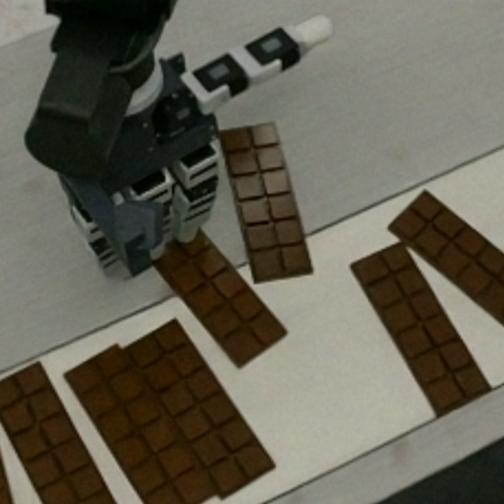

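Request:
execute_actions(
  actions=[
    [[0,0,0.06,0,0,0,-0.13,0.90,0.65,0.696,0,0.90,0.65,0.696,0.13,0.90,0.65,0.696,0.714,0.678,0.226,0.168,0.4,-0.6,0,0,0,0,0,0,-0.13,0.90,0.65,0.696,0,0.90,0.65,0.696,0.13,0.90,0.65,0.696,0.714,0.678,0.226,0.168,0.4,-0.6]],
    [[-0.11,0.028,0,0,0,0,-0.13,0.90,0.65,0.696,0,0.90,0.65,0.696,0.13,0.90,0.65,0.696,0.714,0.678,0.226,0.168,0.4,-0.6,0,0,0,0,0,0,-0.13,0.90,0.65,0.696,0,0.90,0.65,0.696,0.13,0.90,0.65,0.696,0.714,0.678,0.226,0.168,0.4,-0.6]],
    [[0,0,-0.072,0,0,0,-0.13,0.90,0.65,0.696,0,0.90,0.65,0.696,0.13,0.90,0.65,0.696,0.714,0.678,0.226,0.168,0.4,-0.6,0,0,0,0,0,0,-0.13,0.90,0.65,0.696,0,0.90,0.65,0.696,0.13,0.90,0.65,0.696,0.714,0.678,0.226,0.168,0.4,-0.6]],
  ],
  cameras=["cam_high"],
)

Request:
zoom_image(
  camera="cam_high",
  region=[210, 180, 370, 340],
)

Scene clock: 167.50 s.
left_arm: end_effector_position=(+0.5031, -0.3450, +0.1756) hand_goal=(-0.130, +0.900, +0.650, +0.696, +0.000, +0.900, +0.650, +0.696, +0.130, +0.900, +0.650, +0.696, +0.714, +0.678, +0.226, +0.168) hand_measured=(-0.128, +0.898, +0.652, +0.698, +0.002, +0.898, +0.652, +0.696, +0.132, +0.898, +0.648, +0.694, +0.716, +0.678, +0.222, +0.168) hand_current_ma=(+2, -2, +2, +5, +3, -2, +3, +1, +1, -2, -2, -3, +3, -1, -8, +0) hand_state=(goal, goal, goal, goal, goal, goal, goal, goal, goal, goal, goal, goal, goal, goal, goal, goal) hand_current_limit=0.40 hand_speed=-0.60 end_effector_quat_wxyz=(+0.067, +0.672, +0.734, +0.072) | right_arm: end_effector_position=(+0.4055, +0.0179, +0.2847) hand_goal=(-0.130, +0.900, +0.650, +0.696, +0.000, +0.900, +0.650, +0.696, +0.130, +0.900, +0.650, +0.696, +0.714, +0.678, +0.226, +0.168) hand_measured=(-0.130, +0.898, +0.648, +0.694, -0.002, +0.898, +0.648, +0.694, +0.130, +0.896, +0.648, +0.694, +0.714, +0.678, +0.222, +0.168) hand_current_ma=(+0, -3, -2, -2, -1, -2, -3, -3, +0, -4, -2, -2, +1, -1, -6, +0) hand_state=(goal, goal, goal, goal, goal, goal, goal, goal, goal, goal, goal, goal, goal, goal, goal, goal) hand_current_limit=0.40 hand_speed=-0.60 end_effector_quat_wxyz=(+0.072, +0.706, +0.695, +0.119)
Joint positions: left_arm=[-0.771 1.761 1.531 -1.21 -0.147 -0.849] | right_arm=[0.115 1.008 1.047 -1.333 -0.033 0.136]
Joint torques (N m): left_arm=[0.5 -13.1 7.97 0.91 -0.35 -0.16] | right_arm=[-0.38 -5.07 9.22 0.66 0.01 -0.13]
Heat: left arm: hottest elbow 43 °C; right arm: hottest elbow 43 °C.
Hand target: left_arm +0.5050, -0.3490, +0.1750; +0.074, +0.668, +0.737, +0.072 | right_arm +0.4036, +0.0151, +0.2881; +0.072, +0.706, +0.695, +0.118
Off the commanded pose: left_arm 0.004 m, 1 deg | right_arm 0.005 m, 0 deg.
Step readings (end_effector_position of left_arm | right_arm):
0: (+0.5567, -0.3618, +0.1770) | (+0.4055, +0.0179, +0.2847)
1: (+0.5567, -0.3619, +0.1775) | (+0.4055, +0.0179, +0.2847)
2: (+0.5564, -0.3617, +0.1783) | (+0.4055, +0.0179, +0.2847)
4: (+0.5557, -0.3607, +0.1816) | (+0.4055, +0.0179, +0.2847)
8: (+0.5572, -0.3620, +0.1941) | (+0.4055, +0.0179, +0.2847)
15: (+0.5585, -0.3632, +0.2024) | (+0.4055, +0.0179, +0.2847)
16: (+0.5584, -0.3631, +0.2023) | (+0.4055, +0.0179, +0.2847)
17: (+0.5574, -0.3623, +0.2013) | (+0.4055, +0.0179, +0.2847)
19: (+0.5473, -0.3575, +0.1965) | (+0.4055, +0.0179, +0.2847)
23: (+0.5207, -0.3415, +0.1910) | (+0.4055, +0.0179, +0.2847)
30: (+0.5069, -0.3470, +0.2083) | (+0.4055, +0.0179, +0.2847)
31: (+0.5062, -0.3479, +0.2094) | (+0.4055, +0.0179, +0.2847)
32: (+0.5064, -0.3487, +0.2088) | (+0.4055, +0.0179, +0.2847)
34: (+0.5065, -0.3486, +0.2022) | (+0.4055, +0.0179, +0.2847)
38: (+0.5022, -0.3443, +0.1815) | (+0.4055, +0.0179, +0.2847)
45: (+0.5029, -0.3448, +0.1755) | (+0.4055, +0.0179, +0.2847)
Images, in order (width x height): cam_high 504x504.

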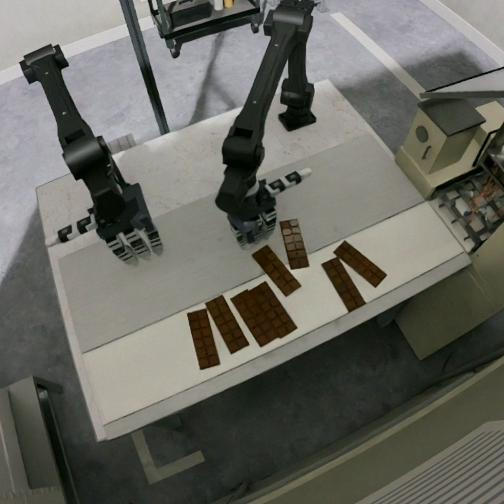

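Scaled by 3.150 from the camera's 504x504 image, which has a finer 720x720 frame.

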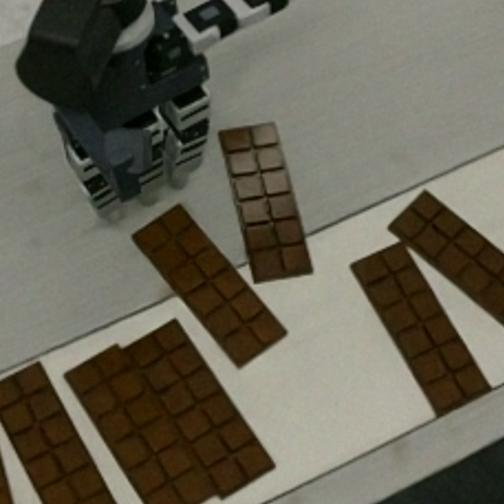

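Request:
execute_actions(
  actions=[
    [[0.005,-0.02,-0.014,0,0,0,-0.13,0.90,0.65,0.696,0,0.90,0.65,0.696,0.13,0.90,0.65,0.696,0.714,0.678,0.226,0.168,0.4,-0.6,0,0,0,0,0,0,-0.13,0.90,0.65,0.696,0,0.90,0.65,0.696,0.13,0.90,0.65,0.696,0.714,0.678,0.226,0.168,0.4,-0.6]],
    [[0.04,0,0.014,0,0,0,-0.13,0.90,0.65,0.696,0,0.90,0.65,0.696,0.13,0.90,0.65,0.696,0.714,0.678,0.226,0.168,0.4,-0.6,0,0,0,0,0,0,-0.13,0.90,0.65,0.696,0,0.90,0.65,0.696,0.13,0.90,0.65,0.696,0.714,0.678,0.226,0.168,0.4,-0.6]],
    [[0.04,0,0.003,0,0,0,-0.13,0.90,0.65,0.696,0,0.90,0.65,0.696,0.13,0.90,0.65,0.696,0.714,0.678,0.226,0.168,0.4,-0.6,0,0,0,0,0,0,-0.13,0.90,0.65,0.696,0,0.90,0.65,0.696,0.13,0.90,0.65,0.696,0.714,0.678,0.226,0.168,0.4,-0.6]],
  ],
  cameras=["cam_high"],
)

Request:
zoom_image(
  camera="cam_high",
  region=[210, 180, 370, 340],
)

Scene clock: 171.07 s.
left_arm: end_effector_position=(+0.5426, -0.3539, +0.1680) hand_goal=(-0.130, +0.900, +0.650, +0.696, +0.000, +0.900, +0.650, +0.696, +0.130, +0.900, +0.650, +0.696, +0.714, +0.678, +0.226, +0.168) hand_measured=(-0.128, +0.904, +0.654, +0.698, +0.002, +0.902, +0.652, +0.696, +0.132, +0.900, +0.652, +0.698, +0.716, +0.678, +0.222, +0.168) hand_current_ma=(+2, +6, +8, +5, +2, +3, +4, +1, +3, +1, +4, +5, +3, -1, -8, +0) hand_state=(goal, goal, goal, goal, goal, goal, goal, goal, goal, goal, goal, goal, goal, goal, goal, goal) hand_current_limit=0.40 hand_speed=-0.60 end_effector_quat_wxyz=(+0.065, +0.666, +0.740, +0.072) | right_arm: end_effector_position=(+0.4055, +0.0179, +0.2847) hand_goal=(-0.130, +0.900, +0.650, +0.696, +0.000, +0.900, +0.650, +0.696, +0.130, +0.900, +0.650, +0.696, +0.714, +0.678, +0.226, +0.168) hand_measured=(-0.130, +0.898, +0.648, +0.694, -0.002, +0.898, +0.648, +0.694, +0.130, +0.896, +0.648, +0.694, +0.714, +0.678, +0.222, +0.168) hand_current_ma=(+0, -3, -2, -2, -1, -2, -3, -3, +0, -4, -2, -2, +1, -1, -6, +0) hand_state=(goal, goal, goal, goal, goal, goal, goal, goal, goal, goal, goal, goal, goal, goal, goal, goal) hand_current_limit=0.40 hand_speed=-0.60 end_effector_quat_wxyz=(+0.072, +0.706, +0.695, +0.119)
Joint positions: left_arm=[-0.736 1.861 1.654 -1.233 -0.144 -0.832] | right_arm=[0.115 1.008 1.047 -1.333 -0.033 0.136]
Joint torques (N m): left_arm=[1.2 -13.57 11.29 0.03 -0.24 0.14] | right_arm=[-0.5 -5.13 9.28 0.59 0 -0.14]
Heat: left arm: hottest elbow 43 °C; right arm: hottest elbow 43 °C.
Hand target: left_arm +0.5560, -0.3609, +0.1767; +0.074, +0.668, +0.737, +0.072 | right_arm +0.4036, +0.0151, +0.2881; +0.072, +0.706, +0.695, +0.118
Off the commanded pose: left_arm 0.018 m, 1 deg | right_arm 0.005 m, 0 deg.
Step readings (end_effector_position of left_arm | right_arm):
0: (+0.5031, -0.3450, +0.1756) | (+0.4055, +0.0179, +0.2847)
1: (+0.5032, -0.3451, +0.1756) | (+0.4055, +0.0179, +0.2847)
2: (+0.5033, -0.3451, +0.1755) | (+0.4055, +0.0179, +0.2847)
4: (+0.5038, -0.3456, +0.1749) | (+0.4055, +0.0179, +0.2847)
8: (+0.5038, -0.3477, +0.1693) | (+0.4055, +0.0179, +0.2847)
15: (+0.5040, -0.3484, +0.1670) | (+0.4055, +0.0179, +0.2847)
16: (+0.5040, -0.3484, +0.1670) | (+0.4055, +0.0179, +0.2847)
17: (+0.5043, -0.3487, +0.1677) | (+0.4055, +0.0179, +0.2847)
19: (+0.5064, -0.3508, +0.1677) | (+0.4055, +0.0179, +0.2847)
23: (+0.5134, -0.3538, +0.1676) | (+0.4055, +0.0179, +0.2847)
30: (+0.5153, -0.3543, +0.1673) | (+0.4055, +0.0179, +0.2847)
31: (+0.5155, -0.3545, +0.1675) | (+0.4055, +0.0179, +0.2847)
32: (+0.5162, -0.3550, +0.1676) | (+0.4055, +0.0179, +0.2847)
34: (+0.5215, -0.3571, +0.1680) | (+0.4055, +0.0179, +0.2847)
38: (+0.5355, -0.3576, +0.1684) | (+0.4055, +0.0179, +0.2847)
45: (+0.5425, -0.3537, +0.1688) | (+0.4055, +0.0179, +0.2847)
Images, in order (width x height): cam_high 504x504.

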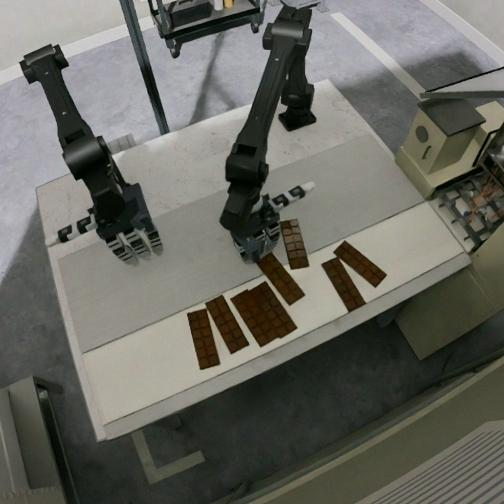

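Scaled by 3.150 from the camera's 504x504 image, which has a finer 720x720 frame.

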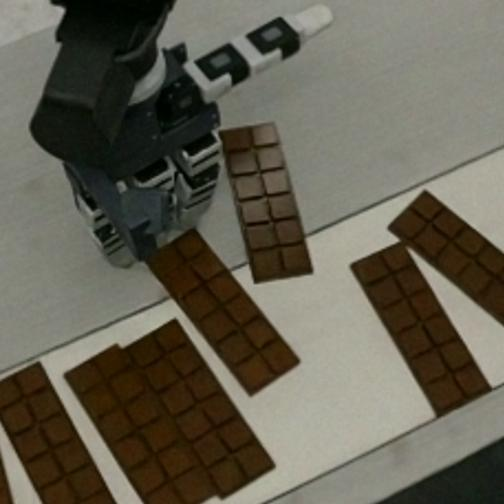

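Request:
execute_actions(
  actions=[
    [[0.045,0.002,0,0,0,0,-0.13,0.90,0.65,0.696,0,0.90,0.65,0.696,0.13,0.90,0.65,0.696,0.714,0.678,0.226,0.168,0.4,-0.6,0,0,0,0,0,0,-0.13,0.90,0.65,0.696,0,0.90,0.65,0.696,0.13,0.90,0.65,0.696,0.714,0.678,0.226,0.168,0.4,-0.6]],
    [[0.045,0.002,0,0,0,0,-0.13,0.90,0.65,0.696,0,0.90,0.65,0.696,0.13,0.90,0.65,0.696,0.714,0.678,0.226,0.168,0.4,-0.6,0,0,0,0,0,0,-0.13,0.90,0.65,0.696,0,0.90,0.65,0.696,0.13,0.90,0.65,0.696,0.714,0.678,0.226,0.168,0.4,-0.6]],
  ],
  cameras=["cam_high"],
)

Request:
zoom_image(
  camera="cam_high",
  region=[210, 200, 370, 360],
)

Scene clock: 174.17 s.
left_arm: end_effector_position=(+0.5961, -0.3545, +0.1696) hand_goal=(-0.130, +0.900, +0.650, +0.696, +0.000, +0.900, +0.650, +0.696, +0.130, +0.900, +0.650, +0.696, +0.714, +0.678, +0.226, +0.168) hand_measured=(-0.128, +0.902, +0.654, +0.698, +0.000, +0.902, +0.652, +0.696, +0.132, +0.900, +0.652, +0.698, +0.716, +0.678, +0.222, +0.168) hand_current_ma=(+1, +4, +7, +5, +1, +5, +4, +1, +2, +0, +3, +4, +3, -1, -8, +0) hand_state=(goal, goal, goal, goal, goal, goal, goal, goal, goal, goal, goal, goal, goal, goal, goal, goal) hand_current_limit=0.40 hand_speed=-0.60 end_effector_quat_wxyz=(+0.066, +0.666, +0.739, +0.071) | right_arm: end_effector_position=(+0.4055, +0.0179, +0.2847) hand_goal=(-0.130, +0.900, +0.650, +0.696, +0.000, +0.900, +0.650, +0.696, +0.130, +0.900, +0.650, +0.696, +0.714, +0.678, +0.226, +0.168) hand_measured=(-0.130, +0.898, +0.648, +0.694, -0.002, +0.898, +0.648, +0.694, +0.130, +0.896, +0.648, +0.694, +0.714, +0.678, +0.222, +0.168) hand_current_ma=(+0, -3, -2, -2, -1, -2, -3, -3, +0, -4, -2, -2, +1, -1, -6, +0) hand_state=(goal, goal, goal, goal, goal, goal, goal, goal, goal, goal, goal, goal, goal, goal, goal, goal) hand_current_limit=0.40 hand_speed=-0.60 end_effector_quat_wxyz=(+0.072, +0.706, +0.695, +0.119)
Joint positions: left_arm=[-0.678 1.968 1.82 -1.281 -0.134 -0.772] | right_arm=[0.115 1.008 1.047 -1.333 -0.033 0.136]
Joint torques (N m): left_arm=[1.38 -14.45 11.34 0.08 -0.25 0.08] | right_arm=[-0.5 -5.19 9.26 0.62 0.01 -0.15]
Heat: left arm: hottest elbow 43 °C; right arm: hottest elbow 43 °C.
Hand target: left_arm +0.6101, -0.3585, +0.1769; +0.074, +0.667, +0.737, +0.072 | right_arm +0.4036, +0.0151, +0.2881; +0.072, +0.706, +0.695, +0.118
Off the commanded pose: left_arm 0.016 m, 1 deg | right_arm 0.005 m, 0 deg.
Step readings (end_effector_position of left_arm | right_arm):
0: (+0.5426, -0.3539, +0.1681) | (+0.4055, +0.0179, +0.2847)
1: (+0.5428, -0.3541, +0.1682) | (+0.4055, +0.0179, +0.2847)
2: (+0.5438, -0.3539, +0.1683) | (+0.4055, +0.0179, +0.2847)
4: (+0.5487, -0.3563, +0.1689) | (+0.4055, +0.0179, +0.2847)
8: (+0.5618, -0.3583, +0.1693) | (+0.4055, +0.0179, +0.2847)
15: (+0.5689, -0.3546, +0.1697) | (+0.4055, +0.0179, +0.2847)
16: (+0.5694, -0.3544, +0.1695) | (+0.4055, +0.0179, +0.2847)
17: (+0.5707, -0.3540, +0.1697) | (+0.4055, +0.0179, +0.2847)
19: (+0.5763, -0.3556, +0.1701) | (+0.4055, +0.0179, +0.2847)
23: (+0.5885, -0.3574, +0.1704) | (+0.4055, +0.0179, +0.2847)
30: (+0.5955, -0.3550, +0.1700) | (+0.4055, +0.0179, +0.2847)
Images, in order (width x height): cam_high 504x504.

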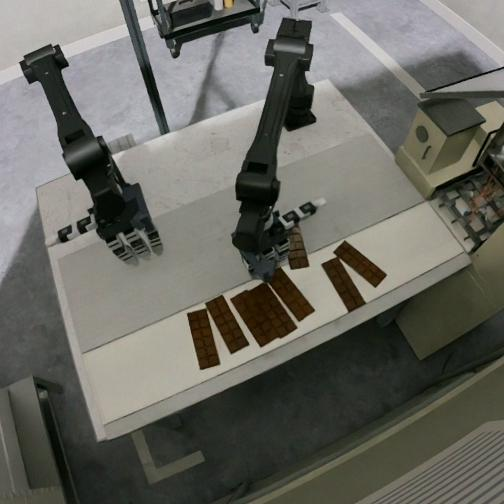

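Scaled by 3.150 from the camera's 504x504 image, which has a finer 720x720 frame.

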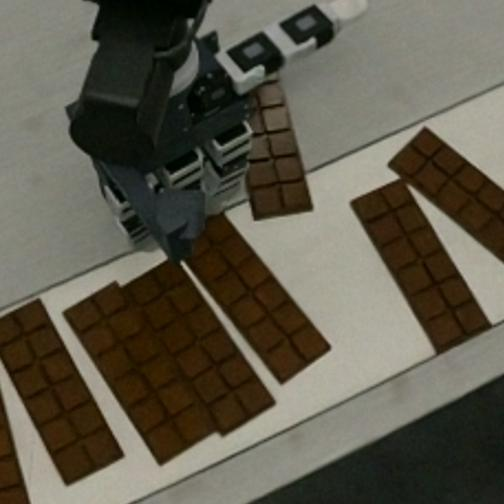

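Request:
execute_actions(
  actions=[],
  cameras=["cam_high"],
)

Scene clock: 176.23 s.
left_arm: end_effector_position=(+0.5961, -0.3545, +0.1693) hand_goal=(-0.130, +0.900, +0.650, +0.696, +0.000, +0.900, +0.650, +0.696, +0.130, +0.900, +0.650, +0.696, +0.714, +0.678, +0.226, +0.168) hand_measured=(-0.128, +0.902, +0.654, +0.698, +0.000, +0.902, +0.652, +0.696, +0.132, +0.900, +0.652, +0.698, +0.716, +0.678, +0.222, +0.168) hand_current_ma=(+1, +4, +6, +5, +1, +3, +4, +1, +2, +0, +3, +4, +3, -1, -8, +0) hand_state=(goal, goal, goal, goal, goal, goal, goal, goal, goal, goal, goal, goal, goal, goal, goal, goal) hand_current_limit=0.40 hand_speed=-0.60 end_effector_quat_wxyz=(+0.066, +0.667, +0.739, +0.071) | right_arm: end_effector_position=(+0.4055, +0.0179, +0.2847) hand_goal=(-0.130, +0.900, +0.650, +0.696, +0.000, +0.900, +0.650, +0.696, +0.130, +0.900, +0.650, +0.696, +0.714, +0.678, +0.226, +0.168) hand_measured=(-0.130, +0.898, +0.648, +0.694, -0.002, +0.898, +0.648, +0.694, +0.130, +0.896, +0.648, +0.694, +0.714, +0.678, +0.222, +0.168) hand_current_ma=(+0, -3, -2, -2, -1, -2, -3, -3, +0, -4, -2, -2, +1, -1, -6, +0) hand_state=(goal, goal, goal, goal, goal, goal, goal, goal, goal, goal, goal, goal, goal, goal, goal, goal) hand_current_limit=0.40 hand_speed=-0.60 end_effector_quat_wxyz=(+0.072, +0.706, +0.695, +0.119)
Joint positions: left_arm=[-0.678 1.969 1.82 -1.281 -0.134 -0.771] | right_arm=[0.115 1.008 1.047 -1.333 -0.033 0.136]
Joint velocities: within noise
Joint torques (N m): left_arm=[1.44 -14.86 11.37 0.05 -0.25 0.12] | right_arm=[-0.44 -5.25 9.26 0.62 0.02 -0.13]
Motor temperatures (°C): left_arm=[31 35 44 30 32 32] | right_arm=[33 37 43 29 32 31]
Heat: left arm: hottest elbow 44 °C; right arm: hottest elbow 43 °C.
Hand target: left_arm +0.6100, -0.3585, +0.1768; +0.074, +0.667, +0.737, +0.072 | right_arm +0.4036, +0.0151, +0.2881; +0.072, +0.706, +0.695, +0.118
Off the commanded pose: left_arm 0.016 m, 1 deg | right_arm 0.005 m, 0 deg.
Images, in order (width x height): cam_high 504x504.

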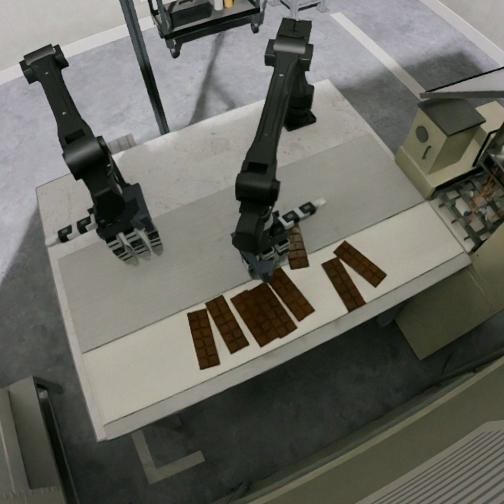

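Request:
zoom_image(
  camera="cam_high",
  region=[170, 210, 400, 380],
)

Scaled by 2.191 from the camera's 504x504 image, which has a finer 720x720 frame.

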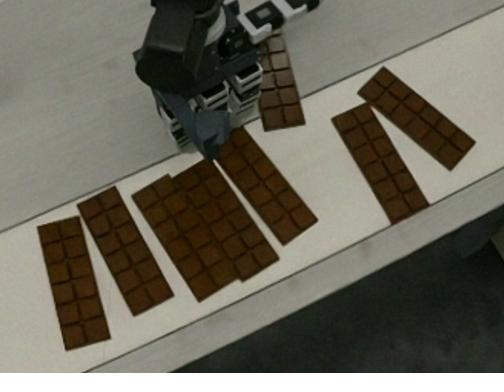

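Request:
execute_actions(
  actions=[
    [[0.022,0,0,0,0,0,-0.13,0.90,0.65,0.696,0,0.90,0.65,0.696,0.13,0.90,0.65,0.696,0.714,0.678,0.226,0.168,0.4,-0.6,0,0,0,0,0,0,-0.13,0.90,0.65,0.696,0,0.90,0.65,0.696,0.13,0.90,0.65,0.696,0.714,0.678,0.226,0.168,0.4,-0.6]],
  ],
  cameras=["cam_high"],
)

Request:
zoom_image(
  camera="cam_high",
  region=[220, 220, 340, 340],
)

Scene clock: 178.10 s.
left_arm: end_effector_position=(+0.6084, -0.3558, +0.1699) hand_goal=(-0.130, +0.900, +0.650, +0.696, +0.000, +0.900, +0.650, +0.696, +0.130, +0.900, +0.650, +0.696, +0.714, +0.678, +0.226, +0.168) hand_measured=(-0.128, +0.906, +0.654, +0.698, +0.000, +0.902, +0.652, +0.696, +0.132, +0.900, +0.652, +0.698, +0.716, +0.678, +0.222, +0.168) hand_current_ma=(+3, +13, +8, +5, +1, +4, +4, +1, +2, +0, +3, +4, +3, -1, -8, +0) hand_state=(goal, goal, goal, goal, goal, goal, goal, goal, goal, goal, goal, goal, goal, goal, goal, goal) hand_current_limit=0.40 hand_speed=-0.60 end_effector_quat_wxyz=(+0.066, +0.667, +0.738, +0.071) | right_arm: end_effector_position=(+0.4055, +0.0179, +0.2847) hand_goal=(-0.130, +0.900, +0.650, +0.696, +0.000, +0.900, +0.650, +0.696, +0.130, +0.900, +0.650, +0.696, +0.714, +0.678, +0.226, +0.168) hand_measured=(-0.130, +0.898, +0.648, +0.694, -0.002, +0.898, +0.648, +0.694, +0.130, +0.896, +0.648, +0.694, +0.714, +0.678, +0.222, +0.168) hand_current_ma=(+0, -3, -2, -2, -1, -2, -3, -3, +0, -4, -2, -2, +1, -1, -6, +0) hand_state=(goal, goal, goal, goal, goal, goal, goal, goal, goal, goal, goal, goal, goal, goal, goal, goal) hand_current_limit=0.40 hand_speed=-0.60 end_effector_quat_wxyz=(+0.072, +0.706, +0.695, +0.119)
Joint positions: left_arm=[-0.667 1.998 1.867 -1.298 -0.133 -0.759] | right_arm=[0.115 1.008 1.047 -1.333 -0.033 0.136]
Joint torques (N m): left_arm=[1.61 -15.21 11.29 0.09 -0.22 0.11] | right_arm=[-0.44 -5.25 9.24 0.61 0.01 -0.13]
Heat: left arm: hottest elbow 44 °C; right arm: hottest elbow 43 °C.
Hand target: left_arm +0.6232, -0.3585, +0.1769; +0.074, +0.668, +0.737, +0.072 | right_arm +0.4036, +0.0151, +0.2881; +0.072, +0.706, +0.695, +0.118
Off the commanded pose: left_arm 0.017 m, 1 deg | right_arm 0.005 m, 0 deg.
Step readings (end_effector_position of left_arm | right_arm):
0: (+0.5961, -0.3545, +0.1693) | (+0.4055, +0.0179, +0.2847)
1: (+0.5962, -0.3546, +0.1693) | (+0.4055, +0.0179, +0.2847)
2: (+0.5966, -0.3546, +0.1696) | (+0.4055, +0.0179, +0.2847)
4: (+0.5997, -0.3550, +0.1698) | (+0.4055, +0.0179, +0.2847)
8: (+0.6050, -0.3565, +0.1697) | (+0.4055, +0.0179, +0.2847)
15: (+0.6083, -0.3557, +0.1699) | (+0.4055, +0.0179, +0.2847)
Images, in order (width x height): cam_high 504x504.

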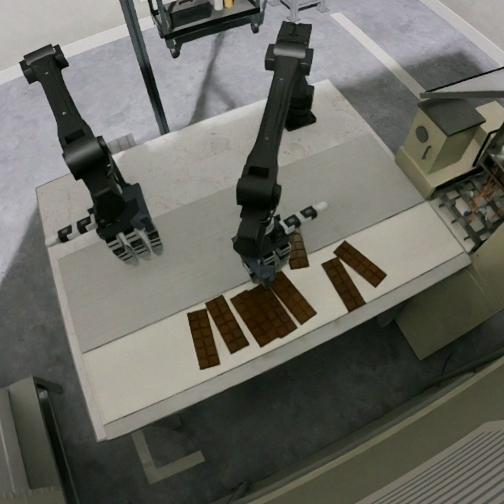

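Scaled by 4.200 from the camera's 504x504 image, which has a finer 720x720 frame.

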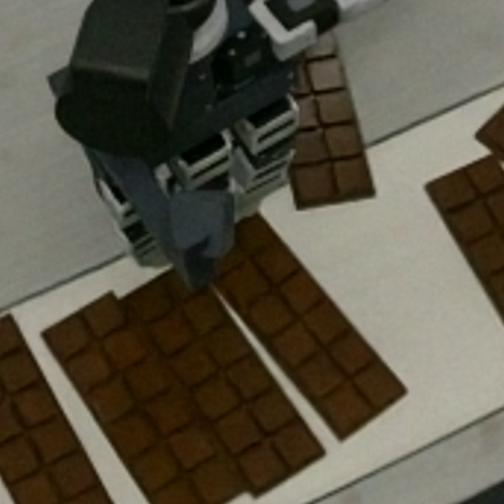

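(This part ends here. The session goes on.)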